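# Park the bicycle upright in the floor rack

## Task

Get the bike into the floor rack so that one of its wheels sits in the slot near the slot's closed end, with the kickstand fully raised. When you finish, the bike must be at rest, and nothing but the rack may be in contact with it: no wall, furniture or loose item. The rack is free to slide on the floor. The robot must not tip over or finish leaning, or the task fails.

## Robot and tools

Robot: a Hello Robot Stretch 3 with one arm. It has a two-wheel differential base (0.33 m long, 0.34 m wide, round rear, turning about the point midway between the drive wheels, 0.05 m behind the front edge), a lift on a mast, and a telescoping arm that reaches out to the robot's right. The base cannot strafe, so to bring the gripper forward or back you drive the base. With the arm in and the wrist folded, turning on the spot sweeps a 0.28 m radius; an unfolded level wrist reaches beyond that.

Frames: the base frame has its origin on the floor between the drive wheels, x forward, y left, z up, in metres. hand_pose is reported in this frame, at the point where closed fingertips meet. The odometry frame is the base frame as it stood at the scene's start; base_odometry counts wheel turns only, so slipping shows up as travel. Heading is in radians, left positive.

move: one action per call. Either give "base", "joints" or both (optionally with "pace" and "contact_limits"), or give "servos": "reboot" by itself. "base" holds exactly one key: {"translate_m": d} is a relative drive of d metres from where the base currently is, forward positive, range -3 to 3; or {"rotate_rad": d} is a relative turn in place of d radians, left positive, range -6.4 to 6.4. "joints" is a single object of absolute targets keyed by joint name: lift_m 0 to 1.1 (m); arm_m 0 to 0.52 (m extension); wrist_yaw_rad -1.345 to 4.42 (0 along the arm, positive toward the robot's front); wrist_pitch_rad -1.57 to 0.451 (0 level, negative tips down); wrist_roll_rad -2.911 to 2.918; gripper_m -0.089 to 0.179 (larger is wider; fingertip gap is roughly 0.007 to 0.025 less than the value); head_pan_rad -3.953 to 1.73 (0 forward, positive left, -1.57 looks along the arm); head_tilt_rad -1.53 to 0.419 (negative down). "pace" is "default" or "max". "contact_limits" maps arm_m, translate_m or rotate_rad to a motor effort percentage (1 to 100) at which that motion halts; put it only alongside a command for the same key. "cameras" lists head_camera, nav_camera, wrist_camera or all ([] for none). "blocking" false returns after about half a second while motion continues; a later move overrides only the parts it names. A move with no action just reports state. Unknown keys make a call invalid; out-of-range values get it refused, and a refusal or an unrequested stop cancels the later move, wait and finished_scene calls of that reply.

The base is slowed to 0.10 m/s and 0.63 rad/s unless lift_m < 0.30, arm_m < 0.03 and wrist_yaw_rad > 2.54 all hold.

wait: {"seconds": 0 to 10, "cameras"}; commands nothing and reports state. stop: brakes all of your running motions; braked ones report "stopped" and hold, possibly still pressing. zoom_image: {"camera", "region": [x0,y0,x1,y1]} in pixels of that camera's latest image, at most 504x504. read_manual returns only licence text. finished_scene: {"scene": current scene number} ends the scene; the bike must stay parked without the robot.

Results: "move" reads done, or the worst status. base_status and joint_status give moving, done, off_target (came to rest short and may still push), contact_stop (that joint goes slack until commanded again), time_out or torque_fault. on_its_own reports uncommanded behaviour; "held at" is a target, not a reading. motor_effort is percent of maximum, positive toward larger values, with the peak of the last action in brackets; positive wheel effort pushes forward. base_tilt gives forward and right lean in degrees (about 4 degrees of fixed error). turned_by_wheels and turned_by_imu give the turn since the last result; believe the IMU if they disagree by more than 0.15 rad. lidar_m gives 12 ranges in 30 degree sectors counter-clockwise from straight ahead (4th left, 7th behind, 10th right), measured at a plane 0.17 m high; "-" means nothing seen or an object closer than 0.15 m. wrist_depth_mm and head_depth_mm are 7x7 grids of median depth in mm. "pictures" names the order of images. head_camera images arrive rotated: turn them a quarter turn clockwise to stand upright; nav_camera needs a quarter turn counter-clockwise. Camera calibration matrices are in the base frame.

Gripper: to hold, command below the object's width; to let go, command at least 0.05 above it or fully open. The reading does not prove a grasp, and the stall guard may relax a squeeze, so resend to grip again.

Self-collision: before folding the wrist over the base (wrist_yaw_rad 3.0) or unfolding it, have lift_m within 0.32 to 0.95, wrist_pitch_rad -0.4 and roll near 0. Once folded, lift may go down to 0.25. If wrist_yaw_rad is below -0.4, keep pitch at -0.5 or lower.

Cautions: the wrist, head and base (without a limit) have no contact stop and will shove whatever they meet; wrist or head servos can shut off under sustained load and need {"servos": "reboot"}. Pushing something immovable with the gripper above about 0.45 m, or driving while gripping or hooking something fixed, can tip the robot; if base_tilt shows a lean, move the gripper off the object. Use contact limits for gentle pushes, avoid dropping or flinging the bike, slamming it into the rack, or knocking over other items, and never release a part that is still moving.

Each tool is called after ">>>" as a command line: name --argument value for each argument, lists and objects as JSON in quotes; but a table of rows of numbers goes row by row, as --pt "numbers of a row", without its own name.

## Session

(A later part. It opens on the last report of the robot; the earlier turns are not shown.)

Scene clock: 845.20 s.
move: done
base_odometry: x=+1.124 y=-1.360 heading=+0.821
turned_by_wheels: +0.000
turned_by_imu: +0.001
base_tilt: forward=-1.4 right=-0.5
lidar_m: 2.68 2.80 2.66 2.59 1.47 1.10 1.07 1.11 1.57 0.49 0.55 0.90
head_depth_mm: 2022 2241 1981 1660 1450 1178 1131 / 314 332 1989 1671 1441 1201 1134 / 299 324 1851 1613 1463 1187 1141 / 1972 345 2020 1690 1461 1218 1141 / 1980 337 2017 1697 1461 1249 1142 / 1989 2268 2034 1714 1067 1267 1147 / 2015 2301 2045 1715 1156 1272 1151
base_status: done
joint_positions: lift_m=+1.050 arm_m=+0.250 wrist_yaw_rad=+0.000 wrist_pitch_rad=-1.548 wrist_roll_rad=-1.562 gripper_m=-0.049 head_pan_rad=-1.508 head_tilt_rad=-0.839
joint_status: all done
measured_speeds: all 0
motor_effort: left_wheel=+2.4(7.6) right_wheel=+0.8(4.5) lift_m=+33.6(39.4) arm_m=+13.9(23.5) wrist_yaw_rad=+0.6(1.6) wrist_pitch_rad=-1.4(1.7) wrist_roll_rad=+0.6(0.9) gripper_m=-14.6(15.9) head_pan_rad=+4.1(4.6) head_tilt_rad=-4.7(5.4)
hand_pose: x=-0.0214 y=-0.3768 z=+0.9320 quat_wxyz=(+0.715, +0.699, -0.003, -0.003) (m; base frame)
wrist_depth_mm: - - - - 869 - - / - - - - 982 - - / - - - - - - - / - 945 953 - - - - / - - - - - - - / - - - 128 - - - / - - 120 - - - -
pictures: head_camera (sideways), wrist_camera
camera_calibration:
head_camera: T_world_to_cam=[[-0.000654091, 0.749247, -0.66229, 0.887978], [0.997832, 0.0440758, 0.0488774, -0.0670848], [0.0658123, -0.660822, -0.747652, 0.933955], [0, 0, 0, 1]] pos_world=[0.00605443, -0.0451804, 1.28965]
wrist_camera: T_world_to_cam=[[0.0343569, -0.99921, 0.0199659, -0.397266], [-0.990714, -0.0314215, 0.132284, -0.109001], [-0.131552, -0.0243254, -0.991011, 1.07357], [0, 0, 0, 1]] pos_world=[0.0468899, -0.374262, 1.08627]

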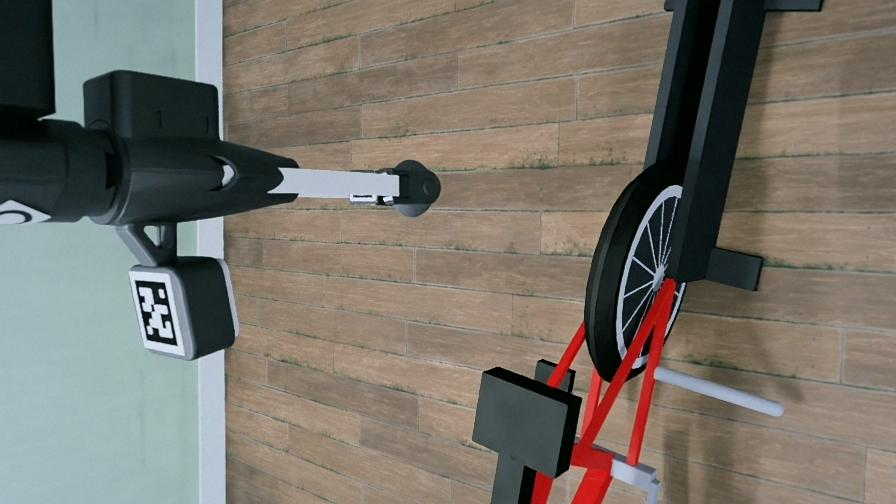

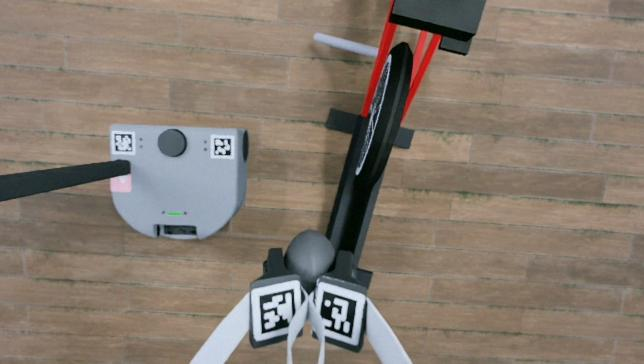

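>>> move --base '{"rotate_rad": -0.19}' --joints '{"arm_m":0.05,"lift_m":0.85, "gripper_m":0.11}' --cameras '[]'

>>> move --base '{"translate_m": 0.518}' --joints '{"head_pan_rad":-2.1,"head_tilt_rad":-0.9}' --cameras '[]'

>>> move --joints '{"arm_m":0.32,"lift_m":0.8}' --cameras '["head_camera","wrist_camera"]'

Scene clock: 858.73 s.
move: done
base_odometry: x=+1.124 y=-1.360 heading=+0.632
turned_by_wheels: -0.190
turned_by_imu: -0.186
base_tilt: forward=-1.4 right=-0.5
lidar_m: 2.68 2.69 2.84 2.59 1.79 1.17 1.07 1.07 1.33 0.49 0.51 0.88
head_depth_mm: 2072 2268 1964 1738 - 1203 1128 / 2049 2309 1984 1705 - 329 1135 / 2013 2267 2007 1687 289 299 461 / 1989 2241 2017 1676 1454 366 1138 / 1964 2251 2027 1700 1461 370 1136 / 1929 2206 2034 1705 1468 1226 1145 / 1915 2170 2054 1715 1038 1252 1139
base_status: done
joint_positions: lift_m=+0.850 arm_m=+0.050 wrist_yaw_rad=+0.000 wrist_pitch_rad=-1.548 wrist_roll_rad=-1.562 gripper_m=+0.110 head_pan_rad=-1.508 head_tilt_rad=-0.839
joint_status: all done
measured_speeds: all 0
motor_effort: left_wheel=+3.3(9.0) right_wheel=-4.5(8.7) lift_m=+18.8(32.4) arm_m=-14.6(19.7) wrist_yaw_rad=+0.9(2.0) wrist_pitch_rad=-1.5(1.6) wrist_roll_rad=+0.3(0.9) gripper_m=+0.8(80.6) head_pan_rad=+4.4(4.6) head_tilt_rad=-4.2(5.3)
hand_pose: x=-0.0214 y=-0.1767 z=+0.7320 quat_wxyz=(+0.715, +0.699, -0.003, -0.003) (m; base frame)
wrist_depth_mm: 871 836 865 887 852 648 873 / 847 874 881 893 866 587 908 / 867 879 730 915 922 659 931 / 912 739 747 890 917 937 927 / 905 935 770 940 942 957 942 / 908 121 986 929 145 997 992 / 101 945 960 960 992 118 -
pictures: none
No camera images: "cameras" was empty.

Scene clock: 865.03 s.
move: done
base_odometry: x=+1.542 y=-1.054 heading=+0.632
turned_by_wheels: +0.000
turned_by_imu: +0.003
base_tilt: forward=-1.3 right=-0.5
lidar_m: 2.16 2.19 2.71 2.66 2.63 1.72 1.57 0.69 0.45 2.07 0.55 0.73
head_depth_mm: 1682 1895 1877 1501 1430 - 1086 / 1847 2085 1875 1652 - - 1106 / 2022 2205 1872 1689 - 1233 992 / 2260 2252 1894 - 297 1235 1131 / 2371 2295 1896 286 286 339 1109 / 2186 2296 1914 - 285 335 1125 / 2058 2190 1921 1676 850 980 334
base_status: done
joint_positions: lift_m=+0.850 arm_m=+0.050 wrist_yaw_rad=+0.000 wrist_pitch_rad=-1.548 wrist_roll_rad=-1.562 gripper_m=+0.110 head_pan_rad=-2.092 head_tilt_rad=-0.888
joint_status: all done
measured_speeds: all 0
motor_effort: left_wheel=+3.1(8.1) right_wheel=+0.7(4.1) lift_m=+19.4(19.5) arm_m=-10.6(15.4) wrist_yaw_rad=+0.2(2.1) wrist_pitch_rad=-1.4(1.7) wrist_roll_rad=+0.3(0.9) gripper_m=+0.6(1.4) head_pan_rad=-3.1(6.4) head_tilt_rad=-5.3(6.6)
hand_pose: x=-0.0214 y=-0.1767 z=+0.7320 quat_wxyz=(+0.715, +0.699, -0.003, -0.003) (m; base frame)
wrist_depth_mm: 841 871 856 887 886 727 471 / 855 869 883 889 858 886 397 / 900 886 731 896 927 912 409 / 908 744 742 926 931 941 412 / 942 934 756 921 935 713 373 / 952 121 978 952 146 410 368 / 101 985 962 997 983 117 378
pictures: none
No camera images: "cameras" was empty.

Scene clock: 868.23 s.
move: done
base_odometry: x=+1.542 y=-1.054 heading=+0.632
turned_by_wheels: +0.000
turned_by_imu: +0.000
base_tilt: forward=-1.3 right=-0.4
lidar_m: 2.17 2.19 2.70 2.67 2.64 1.73 1.58 0.70 0.45 2.07 0.55 0.73
head_depth_mm: 1683 1904 1861 1497 1396 1289 - / 1852 2086 1874 1608 1364 - 988 / 2060 2194 1880 1609 290 1215 988 / 2266 2291 1892 330 302 1244 1133 / 2400 2286 1901 345 968 1250 1136 / 2179 2313 402 1600 916 1208 1121 / 2034 2154 475 556 1358 1226 1132
base_status: not commanded
joint_positions: lift_m=+0.800 arm_m=+0.320 wrist_yaw_rad=+0.000 wrist_pitch_rad=-1.548 wrist_roll_rad=-1.562 gripper_m=+0.110 head_pan_rad=-2.092 head_tilt_rad=-0.889
joint_status: all done
measured_speeds: all 0
motor_effort: left_wheel=+3.5(3.8) right_wheel=+0.7(1.0) lift_m=+22.2(26.0) arm_m=+15.8(22.3) wrist_yaw_rad=-0.2(2.2) wrist_pitch_rad=-1.6(1.7) wrist_roll_rad=+0.3(0.9) gripper_m=-0.1(1.2) head_pan_rad=-3.8(4.3) head_tilt_rad=-5.1(5.8)
hand_pose: x=-0.0214 y=-0.4467 z=+0.6820 quat_wxyz=(+0.715, +0.699, -0.003, -0.003) (m; base frame)
wrist_depth_mm: 778 806 794 797 825 819 812 / 824 830 850 817 820 848 858 / 678 687 833 850 853 848 863 / 691 684 858 884 652 861 888 / 701 702 855 892 640 901 917 / 898 121 917 320 304 902 927 / 890 898 892 315 310 118 955
pictures: head_camera (sideways), wrist_camera
camera_calibration:
head_camera: T_world_to_cam=[[0.428311, 0.652935, -0.624681, 0.836357], [0.855596, -0.515424, 0.0479009, -0.0649427], [-0.290699, -0.55499, -0.77941, 0.977426], [0, 0, 0, 1]] pos_world=[-0.0185192, -0.0370973, 1.28738]
wrist_camera: T_world_to_cam=[[0.0343622, -0.999215, 0.0196921, -0.461965], [-0.990714, -0.031463, 0.132275, -0.0781397], [-0.131552, -0.0240545, -0.991017, 0.824237], [0, 0, 0, 1]] pos_world=[0.0468897, -0.444234, 0.836267]

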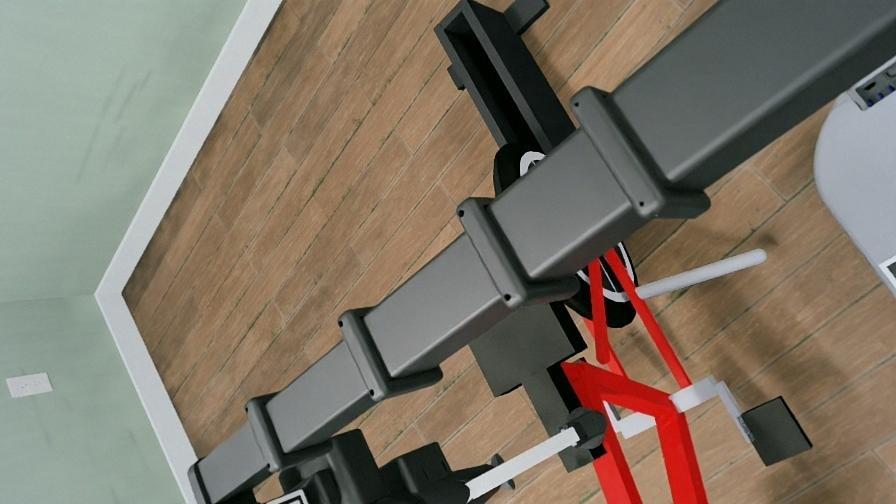

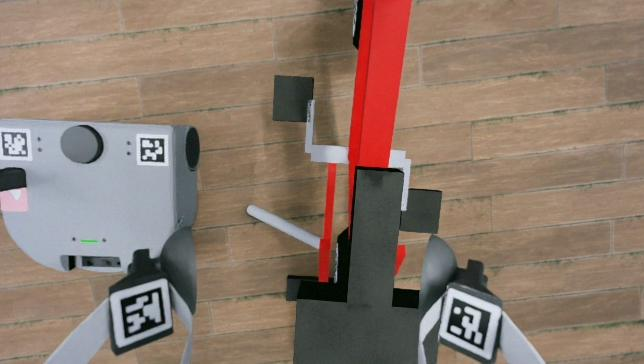

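>>> move --base '{"translate_m": -0.03}' --joints '{"arm_m":0.375}' --cameras '[]'

>>> move --joints '{"lift_m":0.64}' --cameras '["head_camera","wrist_camera"]'

Scene clock: 874.27 s.
move: done
base_odometry: x=+1.518 y=-1.072 heading=+0.632
turned_by_wheels: +0.000
turned_by_imu: +0.000
base_tilt: forward=-1.4 right=-0.4
lidar_m: 2.20 2.22 2.74 2.66 2.60 1.69 1.54 1.56 0.44 0.51 0.56 0.72
head_depth_mm: 1661 1858 1869 1592 1395 1284 - / 1816 2046 1867 1613 1366 - 988 / 1998 2187 1890 1618 290 1207 989 / 2206 2276 1897 330 302 1260 1126 / 2365 2294 1910 344 933 1238 1134 / 2178 2319 402 1598 858 1235 1136 / 2037 539 524 1584 850 1232 1108
base_status: done
joint_positions: lift_m=+0.800 arm_m=+0.375 wrist_yaw_rad=+0.000 wrist_pitch_rad=-1.548 wrist_roll_rad=-1.562 gripper_m=+0.110 head_pan_rad=-2.092 head_tilt_rad=-0.889
joint_status: all done
measured_speeds: all 0
motor_effort: left_wheel=+0.0(5.2) right_wheel=-4.0(7.5) lift_m=+28.3(28.3) arm_m=+15.6(24.4) wrist_yaw_rad=+0.4(1.5) wrist_pitch_rad=-1.3(1.6) wrist_roll_rad=+0.6(0.8) gripper_m=-0.1(1.0) head_pan_rad=-3.3(4.3) head_tilt_rad=-5.3(5.9)
hand_pose: x=-0.0214 y=-0.5017 z=+0.6820 quat_wxyz=(+0.715, +0.699, -0.003, -0.003) (m; base frame)
wrist_depth_mm: 795 795 792 816 828 834 799 / 831 809 796 624 833 850 851 / 672 817 868 349 854 851 867 / 698 700 864 297 882 887 872 / 700 707 895 304 892 878 914 / 894 121 310 307 145 916 914 / 891 897 316 313 307 118 931
pictures: none
No camera images: "cameras" was empty.

Scene clock: 876.57 s.
move: done
base_odometry: x=+1.518 y=-1.072 heading=+0.632
turned_by_wheels: +0.000
turned_by_imu: +0.000
base_tilt: forward=-1.3 right=-0.4
lidar_m: 2.20 2.21 2.74 2.66 2.60 1.70 1.54 1.56 0.44 0.52 0.56 0.72
head_depth_mm: 1654 1865 1872 1594 1394 1243 1126 / 1814 2057 1870 1604 1365 1249 365 / 1999 2196 1884 1619 1275 410 948 / 2227 2266 1885 1615 485 451 1140 / 2385 2288 1923 1639 495 1239 1138 / 2201 2309 1925 572 843 1225 1134 / 2044 2197 1928 631 848 1231 1113
base_status: not commanded
joint_positions: lift_m=+0.640 arm_m=+0.375 wrist_yaw_rad=+0.000 wrist_pitch_rad=-1.548 wrist_roll_rad=-1.562 gripper_m=+0.110 head_pan_rad=-2.092 head_tilt_rad=-0.889
joint_status: all done
measured_speeds: all 0
motor_effort: left_wheel=+0.5(1.0) right_wheel=-3.8(4.1) lift_m=+18.9(26.5) arm_m=+14.8(16.3) wrist_yaw_rad=+0.4(1.6) wrist_pitch_rad=-1.4(1.7) wrist_roll_rad=+0.7(0.8) gripper_m=+0.3(1.4) head_pan_rad=-3.7(4.2) head_tilt_rad=-5.0(5.8)
hand_pose: x=-0.0214 y=-0.5017 z=+0.5220 quat_wxyz=(+0.715, +0.699, -0.003, -0.003) (m; base frame)
wrist_depth_mm: 652 644 651 165 672 675 670 / 651 642 464 180 671 704 690 / 502 655 687 129 684 695 689 / 522 662 687 130 698 715 704 / 529 621 706 132 479 736 719 / 547 122 717 134 242 729 728 / 101 124 182 139 736 118 764
pictures: head_camera (sideways), wrist_camera
camera_calibration:
head_camera: T_world_to_cam=[[0.428314, 0.652937, -0.624677, 0.836352], [0.855594, -0.515426, 0.0479008, -0.0649425], [-0.290698, -0.554986, -0.779413, 0.97743], [0, 0, 0, 1]] pos_world=[-0.0185192, -0.0370972, 1.28738]
wrist_camera: T_world_to_cam=[[0.034362, -0.999215, 0.0196921, -0.513769], [-0.990714, -0.0314629, 0.132275, -0.0587072], [-0.131552, -0.0240545, -0.991017, 0.66436], [0, 0, 0, 1]] pos_world=[0.0468897, -0.499232, 0.676275]

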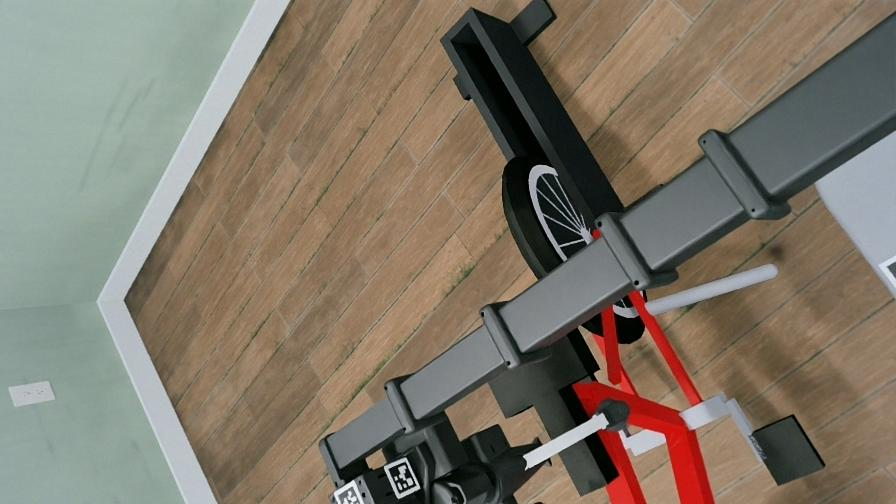

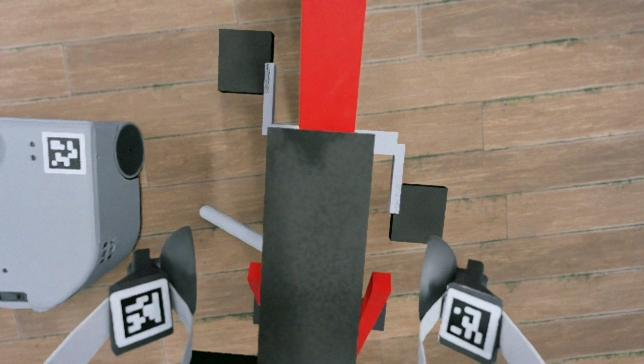

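>>> move --joints '{"gripper_m":-0.065}' --cameras '[]'

>>> move --base '{"translate_m": -0.06}' --contact_limits '{"translate_m": 85}' --cameras '["head_camera","wrist_camera"]'

Scene clock: 883.00 s.
move: done
base_odometry: x=+1.518 y=-1.072 heading=+0.632
turned_by_wheels: +0.000
turned_by_imu: +0.000
base_tilt: forward=-1.4 right=-0.4
lidar_m: 2.20 2.22 2.73 2.66 2.59 1.69 1.55 1.57 0.44 0.51 0.56 0.73
head_depth_mm: 1655 1863 1869 1597 1402 1245 1120 / 1811 2077 1880 1603 1349 1252 366 / 1983 2179 1876 1610 1278 410 947 / 2212 2290 1904 1626 484 451 1132 / 2356 2293 1892 1627 496 1241 1139 / 2203 2286 1921 568 859 1228 1133 / 2022 2213 1922 631 848 1226 1111
base_status: not commanded
joint_positions: lift_m=+0.640 arm_m=+0.375 wrist_yaw_rad=+0.000 wrist_pitch_rad=-1.544 wrist_roll_rad=-1.560 gripper_m=-0.063 head_pan_rad=-2.092 head_tilt_rad=-0.889
joint_status: all done
measured_speeds: all 0
motor_effort: left_wheel=+0.6(1.0) right_wheel=-3.9(4.2) lift_m=+27.3(27.3) arm_m=+13.1(14.7) wrist_yaw_rad=+0.3(1.8) wrist_pitch_rad=-2.2(2.4) wrist_roll_rad=-0.3(1.0) gripper_m=-35.5(99.2) head_pan_rad=-3.0(4.1) head_tilt_rad=-5.2(5.8)
hand_pose: x=-0.0214 y=-0.5028 z=+0.5219 quat_wxyz=(+0.716, +0.698, -0.004, -0.004) (m; base frame)
wrist_depth_mm: 648 641 645 165 649 667 665 / 667 658 464 179 677 673 678 / 525 675 687 128 676 698 695 / 527 682 689 129 699 703 697 / 532 703 704 131 714 737 732 / 539 716 125 134 734 728 752 / 759 720 123 137 125 771 757
pictures: none
No camera images: "cameras" was empty.

Scene clock: 884.70 s.
move: done
base_odometry: x=+1.469 y=-1.108 heading=+0.632
turned_by_wheels: +0.000
turned_by_imu: +0.001
base_tilt: forward=-1.3 right=-0.4
lidar_m: 2.25 2.27 2.82 2.65 2.49 1.63 1.49 1.50 0.44 0.51 0.56 0.73
head_depth_mm: 1600 1800 1856 1615 1399 1248 1119 / 1737 2012 1869 1608 1350 1247 365 / 1924 2150 1866 1621 1267 409 950 / 2161 2263 1885 1626 484 451 1128 / 2328 2281 1906 1626 495 1245 1139 / 2224 2317 1914 569 859 1214 1138 / 2043 2215 1921 632 850 1234 1110
base_status: done
joint_positions: lift_m=+0.640 arm_m=+0.375 wrist_yaw_rad=-0.006 wrist_pitch_rad=-1.545 wrist_roll_rad=-1.559 gripper_m=-0.058 head_pan_rad=-2.092 head_tilt_rad=-0.889
joint_status: not commanded
measured_speeds: all 0
on_its_own: gripper_m is held at -0.059, not at your -0.065, by its stall guard, which is not easing now
motor_effort: left_wheel=+4.0(9.7) right_wheel=-12.1(29.2) lift_m=+32.4(34.2) arm_m=+12.1(14.1) wrist_yaw_rad=+4.6(6.7) wrist_pitch_rad=-2.0(2.3) wrist_roll_rad=-0.5(0.8) gripper_m=-20.0(36.1) head_pan_rad=-3.9(3.9) head_tilt_rad=-4.4(5.8)
contact_limits: translate_m 85 (maximum 100)
hand_pose: x=-0.0213 y=-0.5025 z=+0.5220 quat_wxyz=(+0.716, +0.698, -0.006, -0.006) (m; base frame)
wrist_depth_mm: 639 642 655 168 667 667 662 / 665 672 467 180 681 669 696 / 510 675 682 128 698 690 692 / 523 680 692 129 711 715 709 / 531 705 699 132 714 724 731 / 541 711 124 135 724 750 741 / 739 729 124 138 124 747 778
pictures: head_camera (sideways), wrist_camera
camera_calibration:
head_camera: T_world_to_cam=[[0.428314, 0.652936, -0.624677, 0.836352], [0.855594, -0.515426, 0.0479008, -0.0649425], [-0.290699, -0.554986, -0.779413, 0.97743], [0, 0, 0, 1]] pos_world=[-0.0185192, -0.0370972, 1.28738]
wrist_camera: T_world_to_cam=[[0.0255777, -0.999416, 0.0226493, -0.516361], [-0.99096, -0.0223634, 0.132284, -0.054071], [-0.1317, -0.0258281, -0.990953, 0.663381], [0, 0, 0, 1]] pos_world=[0.0469926, -0.500135, 0.676228]

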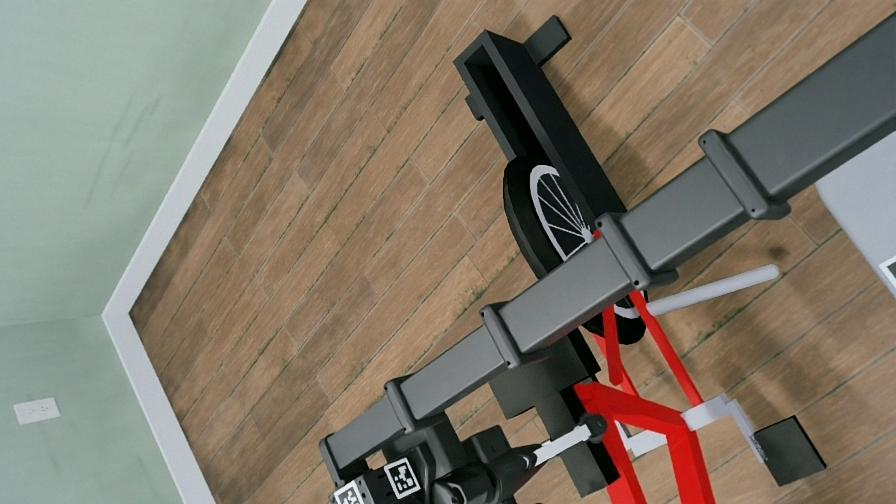

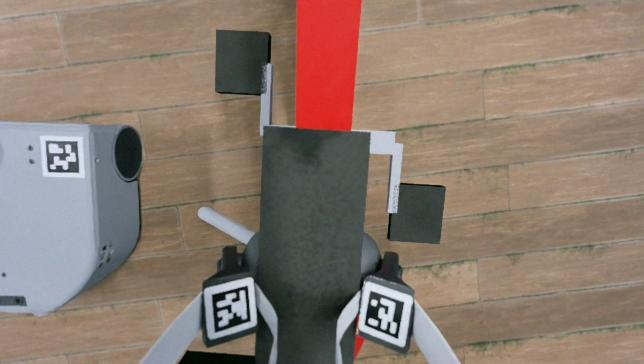

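>>> move --base '{"translate_m": -0.08}' --contact_limits '{"translate_m": 85}' --cameras '["head_camera","wrist_camera"]'

Scene clock: 889.10 s.
move: done
base_odometry: x=+1.405 y=-1.155 heading=+0.633
turned_by_wheels: +0.000
turned_by_imu: +0.001
base_tilt: forward=-1.3 right=-0.4
lidar_m: 2.33 2.36 2.90 2.64 2.36 1.55 1.41 1.42 0.44 0.51 0.56 0.73
head_depth_mm: 1517 1704 1841 1603 1400 1238 1122 / 1659 1886 1875 1598 1363 1252 366 / 1822 2071 1887 1608 1260 409 946 / 2042 2217 1889 1627 484 450 1128 / 2279 2300 1906 1633 495 1219 1133 / 2231 2303 1904 567 858 1227 1136 / 2077 2229 1921 629 834 1222 1114
base_status: done
joint_positions: lift_m=+0.640 arm_m=+0.375 wrist_yaw_rad=-0.006 wrist_pitch_rad=-1.548 wrist_roll_rad=-1.558 gripper_m=-0.055 head_pan_rad=-2.092 head_tilt_rad=-0.889
joint_status: not commanded
measured_speeds: all 0
on_its_own: gripper_m is held at -0.056, not at your -0.065, by its stall guard, which is not easing now
motor_effort: left_wheel=+5.6(7.7) right_wheel=-13.4(27.1) lift_m=+23.3(27.1) arm_m=+11.1(12.6) wrist_yaw_rad=+5.3(7.1) wrist_pitch_rad=-1.5(2.0) wrist_roll_rad=-0.9(0.9) gripper_m=-19.0(20.6) head_pan_rad=-3.5(4.1) head_tilt_rad=-5.0(5.8)
contact_limits: translate_m 85 (maximum 100)
hand_pose: x=-0.0213 y=-0.5019 z=+0.5220 quat_wxyz=(+0.715, +0.699, -0.006, -0.007) (m; base frame)
wrist_depth_mm: 642 654 654 167 660 658 675 / 661 655 470 180 687 658 682 / 512 667 679 128 700 692 691 / 524 674 698 129 694 712 719 / 535 665 694 132 692 718 724 / 531 707 124 134 718 741 747 / 731 713 123 138 124 738 779
pictures: head_camera (sideways), wrist_camera
camera_calibration:
head_camera: T_world_to_cam=[[0.428314, 0.652937, -0.624676, 0.836351], [0.855594, -0.515426, 0.0479008, -0.0649425], [-0.290698, -0.554986, -0.779413, 0.977431], [0, 0, 0, 1]] pos_world=[-0.0185192, -0.0370972, 1.28738]
wrist_camera: T_world_to_cam=[[0.0246925, -0.999487, 0.0204152, -0.514677], [-0.990982, -0.0217819, 0.132213, -0.0537227], [-0.131701, -0.0234958, -0.991011, 0.664638], [0, 0, 0, 1]] pos_world=[0.0470038, -0.499966, 0.676274]

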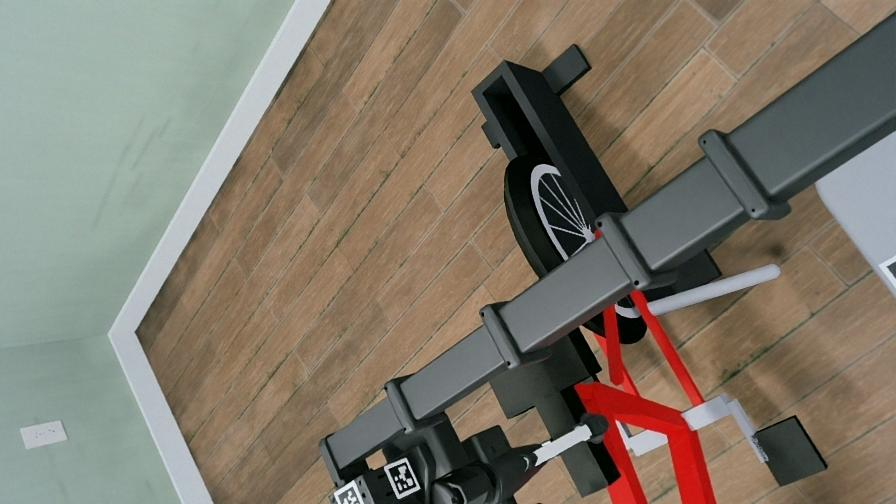

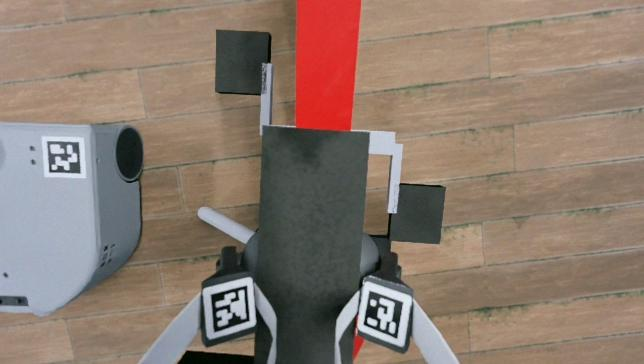

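>>> move --base '{"translate_m": -0.08}' --contact_limits '{"translate_m": 85}' --cameras '["head_camera","wrist_camera"]'

Scene clock: 895.57 s.
move: done
base_odometry: x=+1.341 y=-1.202 heading=+0.633
turned_by_wheels: +0.000
turned_by_imu: +0.000
base_tilt: forward=-1.3 right=-0.5
lidar_m: 2.41 2.43 2.89 2.63 2.23 1.46 1.33 1.34 0.44 0.51 0.55 0.73
head_depth_mm: 1433 1604 1783 1612 1406 1249 1124 / 1569 1761 1884 1605 1360 1258 366 / 1719 1967 1873 1624 1258 409 947 / 1901 2171 1889 1623 485 452 1132 / 2165 2305 1905 1625 496 1219 1135 / 2233 2324 1909 567 862 1209 1131 / 2061 2230 1932 632 831 1230 1115
base_status: done
joint_positions: lift_m=+0.640 arm_m=+0.375 wrist_yaw_rad=-0.005 wrist_pitch_rad=-1.553 wrist_roll_rad=-1.558 gripper_m=-0.055 head_pan_rad=-2.092 head_tilt_rad=-0.889
joint_status: not commanded
measured_speeds: all 0
on_its_own: gripper_m is held at -0.056, not at your -0.065, by its stall guard, which is not easing now
motor_effort: left_wheel=+4.2(6.6) right_wheel=-10.6(23.8) lift_m=+23.7(24.0) arm_m=+9.6(10.3) wrist_yaw_rad=+3.7(6.5) wrist_pitch_rad=-0.3(1.6) wrist_roll_rad=-0.7(1.2) gripper_m=-19.8(20.2) head_pan_rad=-3.6(4.1) head_tilt_rad=-5.0(5.7)
contact_limits: translate_m 85 (maximum 100)
hand_pose: x=-0.0213 y=-0.5005 z=+0.5221 quat_wxyz=(+0.713, +0.701, -0.006, -0.006) (m; base frame)
wrist_depth_mm: 645 659 654 166 661 661 669 / 664 672 466 180 647 678 683 / 516 677 676 128 694 696 678 / 521 649 694 129 707 709 710 / 544 654 692 132 723 717 733 / 542 713 128 135 713 729 743 / 738 734 123 138 123 732 735
pictures: head_camera (sideways), wrist_camera
camera_calibration:
head_camera: T_world_to_cam=[[0.428315, 0.652938, -0.624675, 0.83635], [0.855594, -0.515426, 0.0479007, -0.0649425], [-0.290698, -0.554985, -0.779414, 0.977432], [0, 0, 0, 1]] pos_world=[-0.0185192, -0.0370972, 1.28738]
wrist_camera: T_world_to_cam=[[0.025486, -0.999563, 0.0150049, -0.510485], [-0.990969, -0.0232845, 0.132056, -0.0543848], [-0.131649, -0.0182349, -0.991129, 0.667442], [0, 0, 0, 1]] pos_world=[0.0469846, -0.499358, 0.676362]

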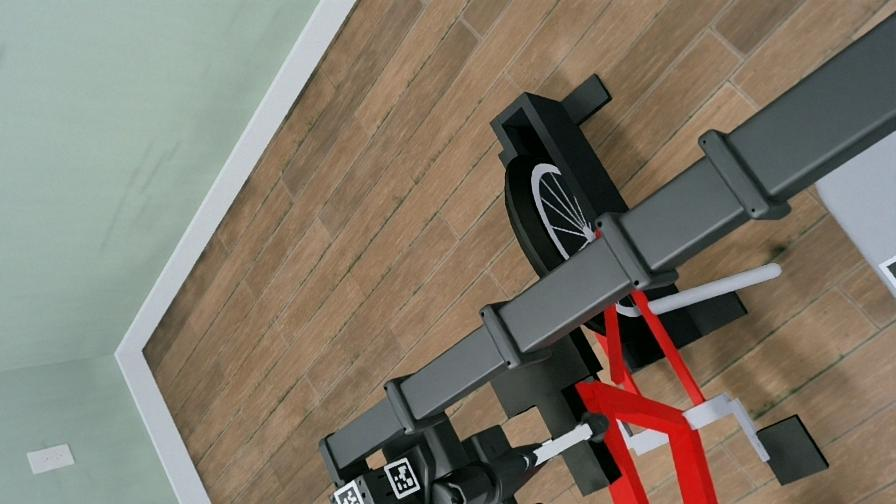

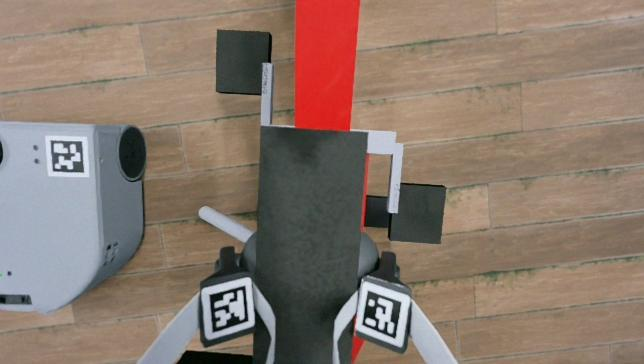

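>>> move --base '{"translate_m": -0.06}' --contact_limits '{"translate_m": 55}' --cameras '["head_camera","wrist_camera"]'

Scene clock: 900.83 s.
move: done
base_odometry: x=+1.292 y=-1.238 heading=+0.634
turned_by_wheels: +0.001
turned_by_imu: +0.001
base_tilt: forward=-1.3 right=-0.5
lidar_m: 2.47 2.50 2.87 2.62 2.13 1.40 1.27 1.28 0.43 0.51 0.55 0.73
head_depth_mm: 1361 1527 1738 1602 1399 1247 1118 / 1496 1694 1839 1611 1359 1244 366 / 1636 1886 1891 1614 1255 409 949 / 1823 2091 1887 1614 483 450 1136 / 2063 2220 1901 1613 495 1203 1133 / 2229 2307 1922 568 859 1203 1134 / 2084 2237 1926 630 839 1227 1106
base_status: done
joint_positions: lift_m=+0.640 arm_m=+0.375 wrist_yaw_rad=-0.005 wrist_pitch_rad=-1.556 wrist_roll_rad=-1.558 gripper_m=-0.055 head_pan_rad=-2.092 head_tilt_rad=-0.889
joint_status: not commanded
measured_speeds: all 0
on_its_own: gripper_m is held at -0.056, not at your -0.065, by its stall guard, which is not easing now
motor_effort: left_wheel=+5.0(6.2) right_wheel=-14.5(19.8) lift_m=+30.0(33.6) arm_m=+7.9(8.4) wrist_yaw_rad=+4.7(5.4) wrist_pitch_rad=+0.2(0.6) wrist_roll_rad=-0.8(1.2) gripper_m=-19.3(20.4) head_pan_rad=-3.8(4.1) head_tilt_rad=-5.1(5.5)
contact_limits: translate_m 55 (maximum 100)
hand_pose: x=-0.0213 y=-0.4998 z=+0.5222 quat_wxyz=(+0.712, +0.702, -0.006, -0.006) (m; base frame)
wrist_depth_mm: 644 654 644 167 681 659 638 / 655 650 463 180 665 678 678 / 513 673 673 128 675 699 683 / 520 656 696 129 696 700 728 / 530 645 704 131 707 708 731 / 536 742 127 134 724 734 738 / 745 735 124 138 124 764 760
pictures: head_camera (sideways), wrist_camera
camera_calibration:
head_camera: T_world_to_cam=[[0.428315, 0.652937, -0.624675, 0.83635], [0.855594, -0.515427, 0.0479007, -0.0649425], [-0.290698, -0.554985, -0.779414, 0.977432], [0, 0, 0, 1]] pos_world=[-0.0185192, -0.0370971, 1.28738]
wrist_camera: T_world_to_cam=[[0.0255021, -0.9996, 0.0122119, -0.50833], [-0.99097, -0.0236696, 0.131977, -0.0545265], [-0.131635, -0.0154673, -0.991178, 0.668944], [0, 0, 0, 1]] pos_world=[0.0469858, -0.499071, 0.676446]

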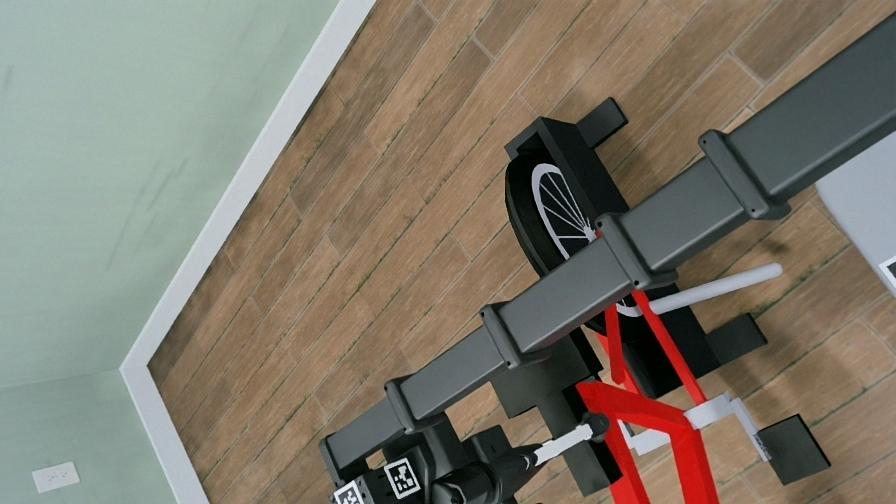

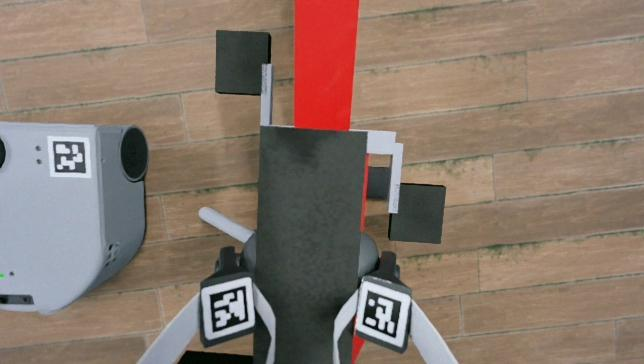

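>>> move --base '{"translate_m": -0.04}' --contact_limits '{"translate_m": 45}' --cameras '["head_camera"]'

>>> move --base '{"translate_m": -0.03}' --contact_limits '{"translate_m": 45}' --cameras '["head_camera","wrist_camera"]'

Scene clock: 905.97 s.
move: done
base_odometry: x=+1.260 y=-1.261 heading=+0.634
turned_by_wheels: +0.000
turned_by_imu: +0.000
base_tilt: forward=-1.3 right=-0.5
lidar_m: 2.50 2.53 2.86 2.62 2.06 1.35 1.23 1.24 0.43 0.51 0.54 0.73
head_depth_mm: 1317 1496 1682 1596 1408 1243 1118 / 1443 1638 1786 1604 1402 1251 366 / 1586 1838 1892 1613 1260 409 946 / 1760 2050 1890 1627 484 451 1130 / 2010 2203 1901 1624 495 1209 1134 / 2218 2294 1920 567 860 1169 1134 / 2080 2245 1930 629 838 1232 1105
base_status: done
joint_positions: lift_m=+0.640 arm_m=+0.375 wrist_yaw_rad=-0.005 wrist_pitch_rad=-1.556 wrist_roll_rad=-1.558 gripper_m=-0.055 head_pan_rad=-2.092 head_tilt_rad=-0.889
joint_status: not commanded
measured_speeds: all 0
on_its_own: gripper_m is held at -0.056, not at your -0.065, by its stall guard, which is not easing now
motor_effort: left_wheel=+3.4(9.3) right_wheel=-10.7(23.3) lift_m=+19.6(23.2) arm_m=+5.0(6.3) wrist_yaw_rad=+4.8(5.4) wrist_pitch_rad=+0.0(0.4) wrist_roll_rad=-0.8(1.1) gripper_m=-20.5(20.6) head_pan_rad=-2.7(4.2) head_tilt_rad=-5.0(5.6)
contact_limits: translate_m 45 (maximum 100)
hand_pose: x=-0.0213 y=-0.4997 z=+0.5222 quat_wxyz=(+0.712, +0.702, -0.006, -0.006) (m; base frame)
wrist_depth_mm: 651 656 636 166 663 660 668 / 657 667 471 180 666 681 677 / 521 671 679 128 707 664 695 / 524 649 686 129 691 699 712 / 543 661 625 132 731 727 705 / 549 717 127 135 739 719 726 / 731 740 124 139 123 752 744
pictures: head_camera (sideways)
camera_calibration:
head_camera: T_world_to_cam=[[0.428315, 0.652939, -0.624674, 0.836348], [0.855594, -0.515426, 0.0479007, -0.0649424], [-0.290697, -0.554984, -0.779416, 0.977434], [0, 0, 0, 1]] pos_world=[-0.0185192, -0.0370971, 1.28738]

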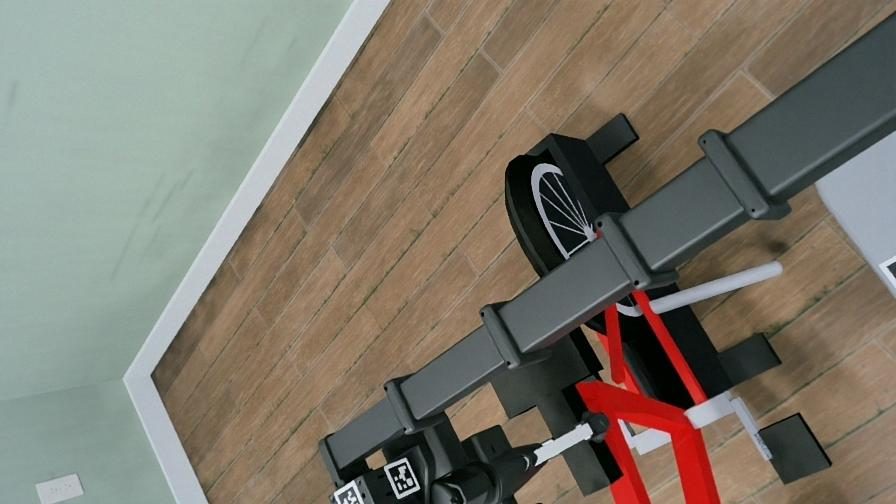

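Scene clock: 907.23 s.
move: done
base_odometry: x=+1.236 y=-1.279 heading=+0.635
turned_by_wheels: +0.001
turned_by_imu: +0.002
base_tilt: forward=-1.3 right=-0.4
lidar_m: 2.54 2.56 2.86 2.61 2.01 1.32 1.21 1.21 0.43 0.51 0.54 0.72
head_depth_mm: 1286 1446 1652 1590 1396 1250 1116 / 1411 1605 1800 1607 1399 1251 365 / 1557 1790 1877 1621 1257 410 950 / 1734 2040 1907 1625 1036 450 1130 / 1955 2193 1903 1621 494 1209 1135 / 2178 2326 1902 567 858 1185 1136 / 2102 2272 1927 629 839 1210 1103
base_status: done
joint_positions: lift_m=+0.640 arm_m=+0.375 wrist_yaw_rad=-0.007 wrist_pitch_rad=-1.556 wrist_roll_rad=-1.558 gripper_m=-0.055 head_pan_rad=-2.092 head_tilt_rad=-0.889
joint_status: not commanded
measured_speeds: all 0
on_its_own: gripper_m is held at -0.056, not at your -0.065, by its stall guard, which is not easing now; right_wheel is at rest, and its effort (-31.2) is outside its rest range (-21 to +21)
motor_effort: left_wheel=+16.3(17.4) right_wheel=-31.2(37.4) lift_m=+16.3(19.3) arm_m=+4.8(6.1) wrist_yaw_rad=+5.8(8.7) wrist_pitch_rad=+0.1(0.4) wrist_roll_rad=-0.8(1.3) gripper_m=-19.6(20.6) head_pan_rad=-3.4(4.0) head_tilt_rad=-5.6(5.8)
contact_limits: translate_m 45 (maximum 100)
hand_pose: x=-0.0212 y=-0.4998 z=+0.5221 quat_wxyz=(+0.712, +0.702, -0.007, -0.007) (m; base frame)
wrist_depth_mm: 657 643 650 167 654 658 662 / 682 672 472 181 670 685 683 / 525 680 696 128 680 695 698 / 526 680 684 129 700 700 688 / 532 655 625 133 716 702 727 / 544 735 127 134 709 737 734 / 732 733 124 138 124 737 766
pictures: head_camera (sideways), wrist_camera
camera_calibration:
head_camera: T_world_to_cam=[[0.428315, 0.652939, -0.624674, 0.836348], [0.855594, -0.515426, 0.0479007, -0.0649424], [-0.290697, -0.554984, -0.779415, 0.977434], [0, 0, 0, 1]] pos_world=[-0.0185192, -0.0370971, 1.28738]
wrist_camera: T_world_to_cam=[[0.0239393, -0.999639, 0.0121797, -0.508359], [-0.991006, -0.0221245, 0.131976, -0.0537217], [-0.131659, -0.0152296, -0.991178, 0.669057], [0, 0, 0, 1]] pos_world=[0.0470185, -0.499175, 0.676436]

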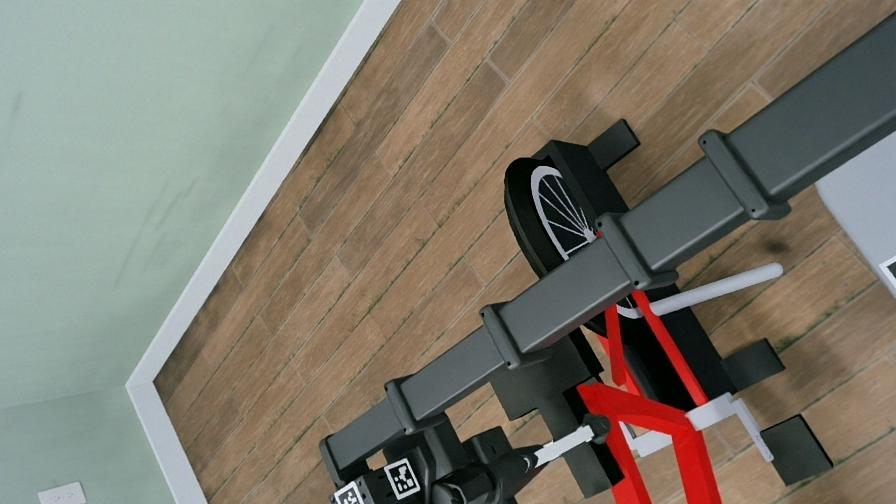

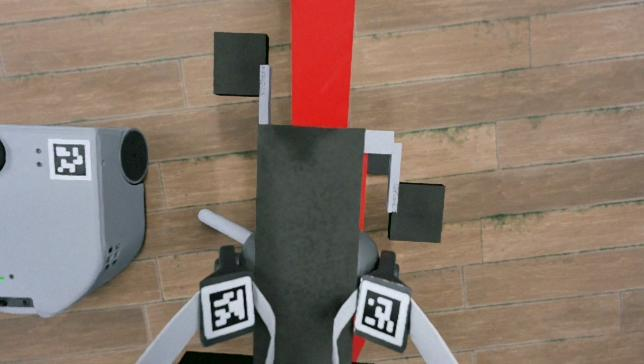

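>>> move --joints '{"arm_m":0.305, "wrist_pitch_rad":-1.4}' --cameras '["head_camera","wrist_camera"]'

Scene clock: 911.87 s.
move: off_target
base_odometry: x=+1.236 y=-1.279 heading=+0.635
turned_by_wheels: +0.000
turned_by_imu: +0.000
base_tilt: forward=-1.3 right=-0.4
lidar_m: 2.54 2.56 2.85 2.61 2.01 1.32 1.20 1.22 0.43 0.51 0.54 0.71
head_depth_mm: 1291 1449 1649 1596 1395 1250 1129 / 1416 1595 1792 1606 1400 1248 366 / 1553 1778 1883 1609 1256 409 948 / 1733 2017 1870 1621 486 470 1135 / 1948 2195 1900 1630 497 1209 1133 / 2183 2317 1918 580 825 1164 1134 / 2096 2254 1917 572 793 1208 1112
base_status: not commanded
joint_positions: lift_m=+0.640 arm_m=+0.305 wrist_yaw_rad=+0.001 wrist_pitch_rad=-1.334 wrist_roll_rad=-1.558 gripper_m=-0.052 head_pan_rad=-2.092 head_tilt_rad=-0.889
joint_status: wrist_pitch_rad off_target (ended at -1.334, target -1.400); the others done
measured_speeds: all 0
on_its_own: gripper_m is held at -0.053, not at your -0.065, by its stall guard, which is not easing now; wrist_pitch_rad is at rest, and its effort (-12.3) is outside its rest range (-8 to +12)
motor_effort: left_wheel=+12.1(17.1) right_wheel=-20.5(31.1) lift_m=+27.0(27.0) arm_m=-20.2(23.2) wrist_yaw_rad=-1.0(6.9) wrist_pitch_rad=-12.3(17.1) wrist_roll_rad=-0.8(1.2) gripper_m=-20.5(21.5) head_pan_rad=-3.7(3.9) head_tilt_rad=-5.1(5.6)
contact_limits: translate_m 45 (maximum 100)
hand_pose: x=-0.0213 y=-0.4867 z=+0.5239 quat_wxyz=(+0.785, +0.619, -0.004, -0.004) (m; base frame)
wrist_depth_mm: 568 599 631 169 720 767 833 / 569 593 632 182 748 777 841 / 572 621 634 131 745 802 881 / 571 630 669 131 767 841 889 / 565 632 664 135 778 874 909 / 618 668 127 137 811 881 963 / 636 649 123 140 124 877 973
pictures: head_camera (sideways), wrist_camera
camera_calibration:
head_camera: T_world_to_cam=[[0.428321, 0.652948, -0.62466, 0.836329], [0.855594, -0.515427, 0.0479003, -0.0649419], [-0.29069, -0.554972, -0.779427, 0.977448], [0, 0, 0, 1]] pos_world=[-0.0185191, -0.0370969, 1.28738]
wrist_camera: T_world_to_cam=[[0.0318639, -0.972215, 0.231909, -0.596962], [-0.990836, -0.000254149, 0.135074, -0.0447293], [-0.131262, -0.234088, -0.963314, 0.549887], [0, 0, 0, 1]] pos_world=[0.0468813, -0.451666, 0.674197]

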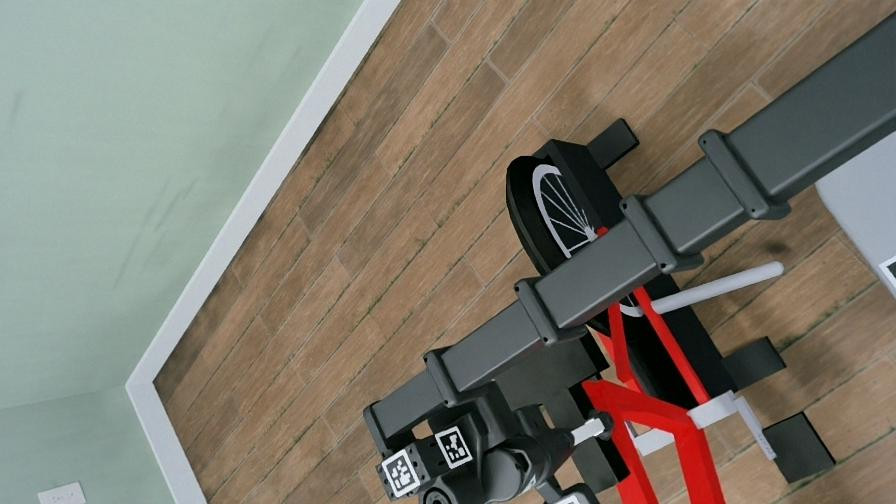

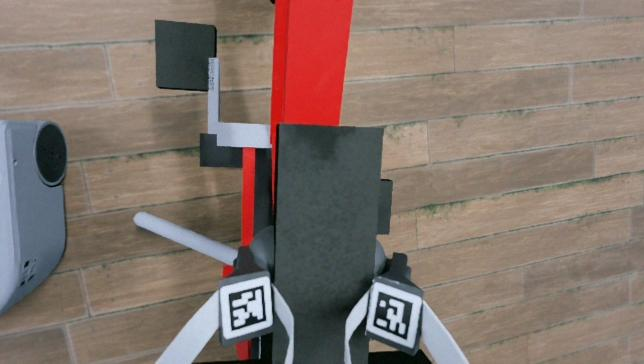

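>>> move --joints '{"arm_m":0.325, "wrist_pitch_rad":-1.37}' --cameras '[]'

>>> move --joints '{"gripper_m":0.11}' --cameras '["head_camera","wrist_camera"]'

>>> move --joints '{"lift_m":0.85}' --cameras '["head_camera","wrist_camera"]'

Scene clock: 915.87 s.
move: done
base_odometry: x=+1.236 y=-1.279 heading=+0.634
turned_by_wheels: +0.000
turned_by_imu: +0.000
base_tilt: forward=-1.3 right=-0.5
lidar_m: 2.54 2.56 2.85 2.61 2.00 1.32 1.20 1.22 0.43 0.51 0.54 0.72
head_depth_mm: 1284 1445 1649 1606 1405 1241 1118 / 1398 1607 1781 1612 1413 1249 365 / 1554 1782 1870 1615 1249 410 946 / 1734 2050 1890 1620 1038 469 1133 / 1957 2184 1896 1634 496 1210 1133 / 2181 2308 1898 577 861 1162 1133 / 2110 2244 1912 594 803 1224 1109
base_status: not commanded
joint_positions: lift_m=+0.640 arm_m=+0.325 wrist_yaw_rad=+0.001 wrist_pitch_rad=-1.377 wrist_roll_rad=-1.558 gripper_m=-0.052 head_pan_rad=-2.092 head_tilt_rad=-0.889
joint_status: all done
measured_speeds: all 0
on_its_own: gripper_m is held at -0.053, not at your -0.065, by its stall guard, which is not easing now
motor_effort: left_wheel=+9.4(12.3) right_wheel=-15.8(20.4) lift_m=+4.1(36.9) arm_m=+17.3(21.5) wrist_yaw_rad=-1.6(2.0) wrist_pitch_rad=+1.4(12.2) wrist_roll_rad=-0.9(1.2) gripper_m=-21.3(21.3) head_pan_rad=-3.5(4.0) head_tilt_rad=-4.7(5.5)
contact_limits: translate_m 45 (maximum 100)
hand_pose: x=-0.0213 y=-0.4957 z=+0.5227 quat_wxyz=(+0.772, +0.636, -0.004, -0.004) (m; base frame)
wrist_depth_mm: 582 607 621 170 705 755 774 / 607 614 453 181 724 767 820 / 599 627 657 131 749 779 795 / 523 635 665 132 771 814 837 / 555 645 541 134 771 820 856 / 639 660 128 136 813 848 871 / 646 653 125 140 124 881 936
pictures: none
No camera images: "cameras" was empty.

Scene clock: 918.00 s.
move: done
base_odometry: x=+1.236 y=-1.279 heading=+0.634
turned_by_wheels: +0.000
turned_by_imu: -0.001
base_tilt: forward=-1.3 right=-0.4
lidar_m: 2.54 2.57 2.85 2.61 2.01 1.32 1.20 1.22 0.43 0.51 0.54 0.72
head_depth_mm: 1290 1450 1650 1602 1406 1251 1120 / 1405 1594 1790 1606 1403 1252 366 / 1551 1779 1867 1615 1257 409 944 / 1720 2012 1903 1623 1039 471 1131 / 1943 2190 1897 1622 496 1209 1137 / 2156 2268 1918 579 842 1167 1134 / 2105 2269 1914 590 806 1207 1106
base_status: not commanded
joint_positions: lift_m=+0.640 arm_m=+0.325 wrist_yaw_rad=+0.001 wrist_pitch_rad=-1.373 wrist_roll_rad=-1.558 gripper_m=+0.110 head_pan_rad=-2.092 head_tilt_rad=-0.889
joint_status: all done
measured_speeds: all 0
motor_effort: left_wheel=+4.3(9.7) right_wheel=-5.0(15.8) lift_m=+33.5(34.5) arm_m=+10.6(17.6) wrist_yaw_rad=-0.1(2.3) wrist_pitch_rad=+0.9(2.1) wrist_roll_rad=-0.9(1.1) gripper_m=+0.3(79.7) head_pan_rad=-3.6(4.1) head_tilt_rad=-5.0(5.7)
contact_limits: translate_m 45 (maximum 100)
hand_pose: x=-0.0213 y=-0.4968 z=+0.5228 quat_wxyz=(+0.773, +0.634, -0.004, -0.004) (m; base frame)
wrist_depth_mm: 576 595 627 168 697 739 796 / 601 614 640 180 721 772 817 / 552 626 626 127 739 781 820 / 513 633 655 129 743 791 848 / 547 643 661 133 756 844 882 / 639 121 241 135 145 810 923 / 101 124 173 138 181 118 936
pictures: head_camera (sideways), wrist_camera
camera_calibration:
head_camera: T_world_to_cam=[[0.428321, 0.652948, -0.62466, 0.83633], [0.855594, -0.515427, 0.0479003, -0.0649419], [-0.29069, -0.554972, -0.779427, 0.977448], [0, 0, 0, 1]] pos_world=[-0.0185191, -0.0370969, 1.28738]
wrist_camera: T_world_to_cam=[[0.0318939, -0.980512, 0.193853, -0.590704], [-0.99083, -0.00553898, 0.135001, -0.0471723], [-0.131297, -0.196381, -0.971697, 0.56952], [0, 0, 0, 1]] pos_world=[0.0468763, -0.467611, 0.674279]

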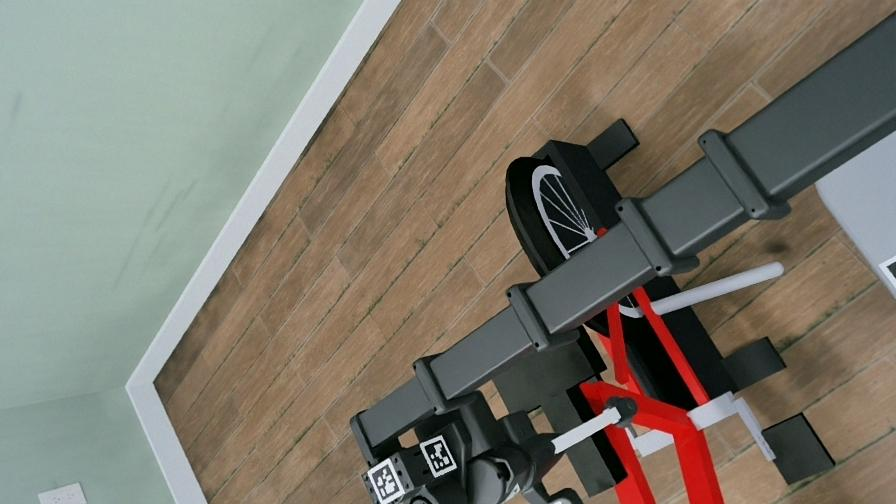

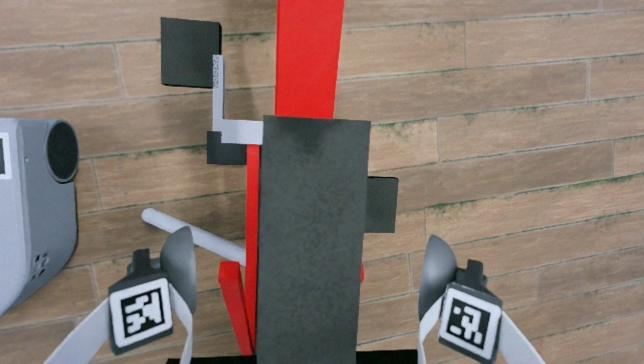

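Scene clock: 920.73 s.
move: done
base_odometry: x=+1.236 y=-1.279 heading=+0.634
turned_by_wheels: +0.000
turned_by_imu: +0.000
base_tilt: forward=-1.4 right=-0.4
lidar_m: 2.54 2.55 2.85 2.61 2.01 1.32 1.20 1.21 0.43 0.51 0.54 0.72
head_depth_mm: 1288 1436 1656 1593 1422 - 1093 / 1399 1590 1794 1610 - - 1108 / 1560 1774 1881 1690 - 1230 988 / 1726 2002 1890 - 1137 1255 1132 / 1948 2188 313 874 954 1208 1141 / 2196 2302 334 1633 858 1164 1142 / 2104 401 511 1614 846 1210 1111
base_status: not commanded
joint_positions: lift_m=+0.850 arm_m=+0.325 wrist_yaw_rad=+0.001 wrist_pitch_rad=-1.372 wrist_roll_rad=-1.558 gripper_m=+0.110 head_pan_rad=-2.092 head_tilt_rad=-0.889
joint_status: all done
measured_speeds: all 0
motor_effort: left_wheel=+4.4(4.8) right_wheel=-5.1(5.3) lift_m=+33.5(38.5) arm_m=+0.6(10.9) wrist_yaw_rad=-1.8(2.3) wrist_pitch_rad=+0.6(0.7) wrist_roll_rad=-0.7(1.3) gripper_m=+0.3(1.4) head_pan_rad=-3.5(4.3) head_tilt_rad=-4.5(5.9)
contact_limits: translate_m 45 (maximum 100)
hand_pose: x=-0.0213 y=-0.4970 z=+0.7328 quat_wxyz=(+0.773, +0.634, -0.004, -0.004) (m; base frame)
wrist_depth_mm: 753 809 826 864 925 953 - / 771 799 647 896 963 - - / 650 844 841 921 972 - - / 653 855 874 719 - - - / 685 821 349 718 994 - - / 825 121 355 360 145 - - / 840 884 361 963 - 118 -
pictures: head_camera (sideways), wrist_camera
camera_calibration:
head_camera: T_world_to_cam=[[0.428321, 0.652948, -0.62466, 0.83633], [0.855594, -0.515427, 0.0479003, -0.0649419], [-0.29069, -0.554972, -0.779427, 0.977448], [0, 0, 0, 1]] pos_world=[-0.0185191, -0.0370969, 1.28738]
wrist_camera: T_world_to_cam=[[0.0318943, -0.98038, 0.194521, -0.632012], [-0.99083, -0.00544752, 0.135004, -0.0754826], [-0.131296, -0.197043, -0.971563, 0.773134], [0, 0, 0, 1]] pos_world=[0.0468764, -0.467682, 0.884279]

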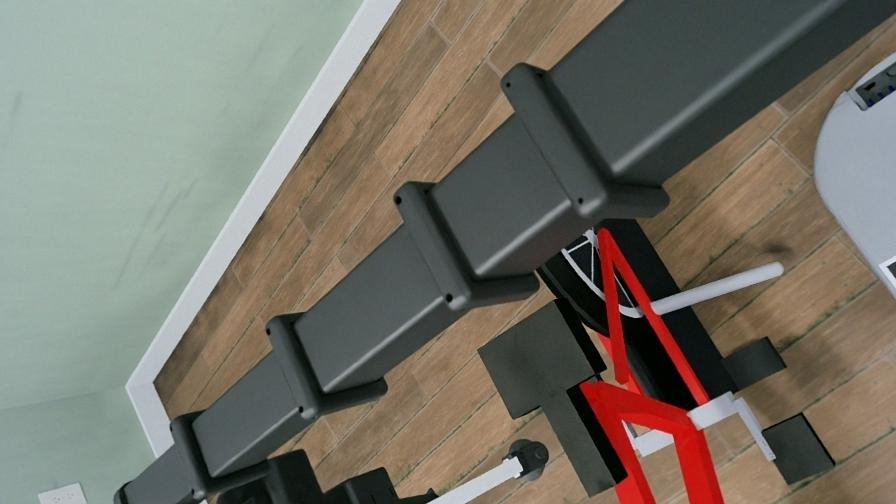

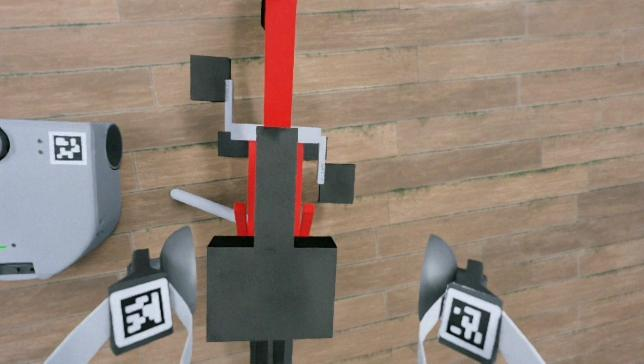

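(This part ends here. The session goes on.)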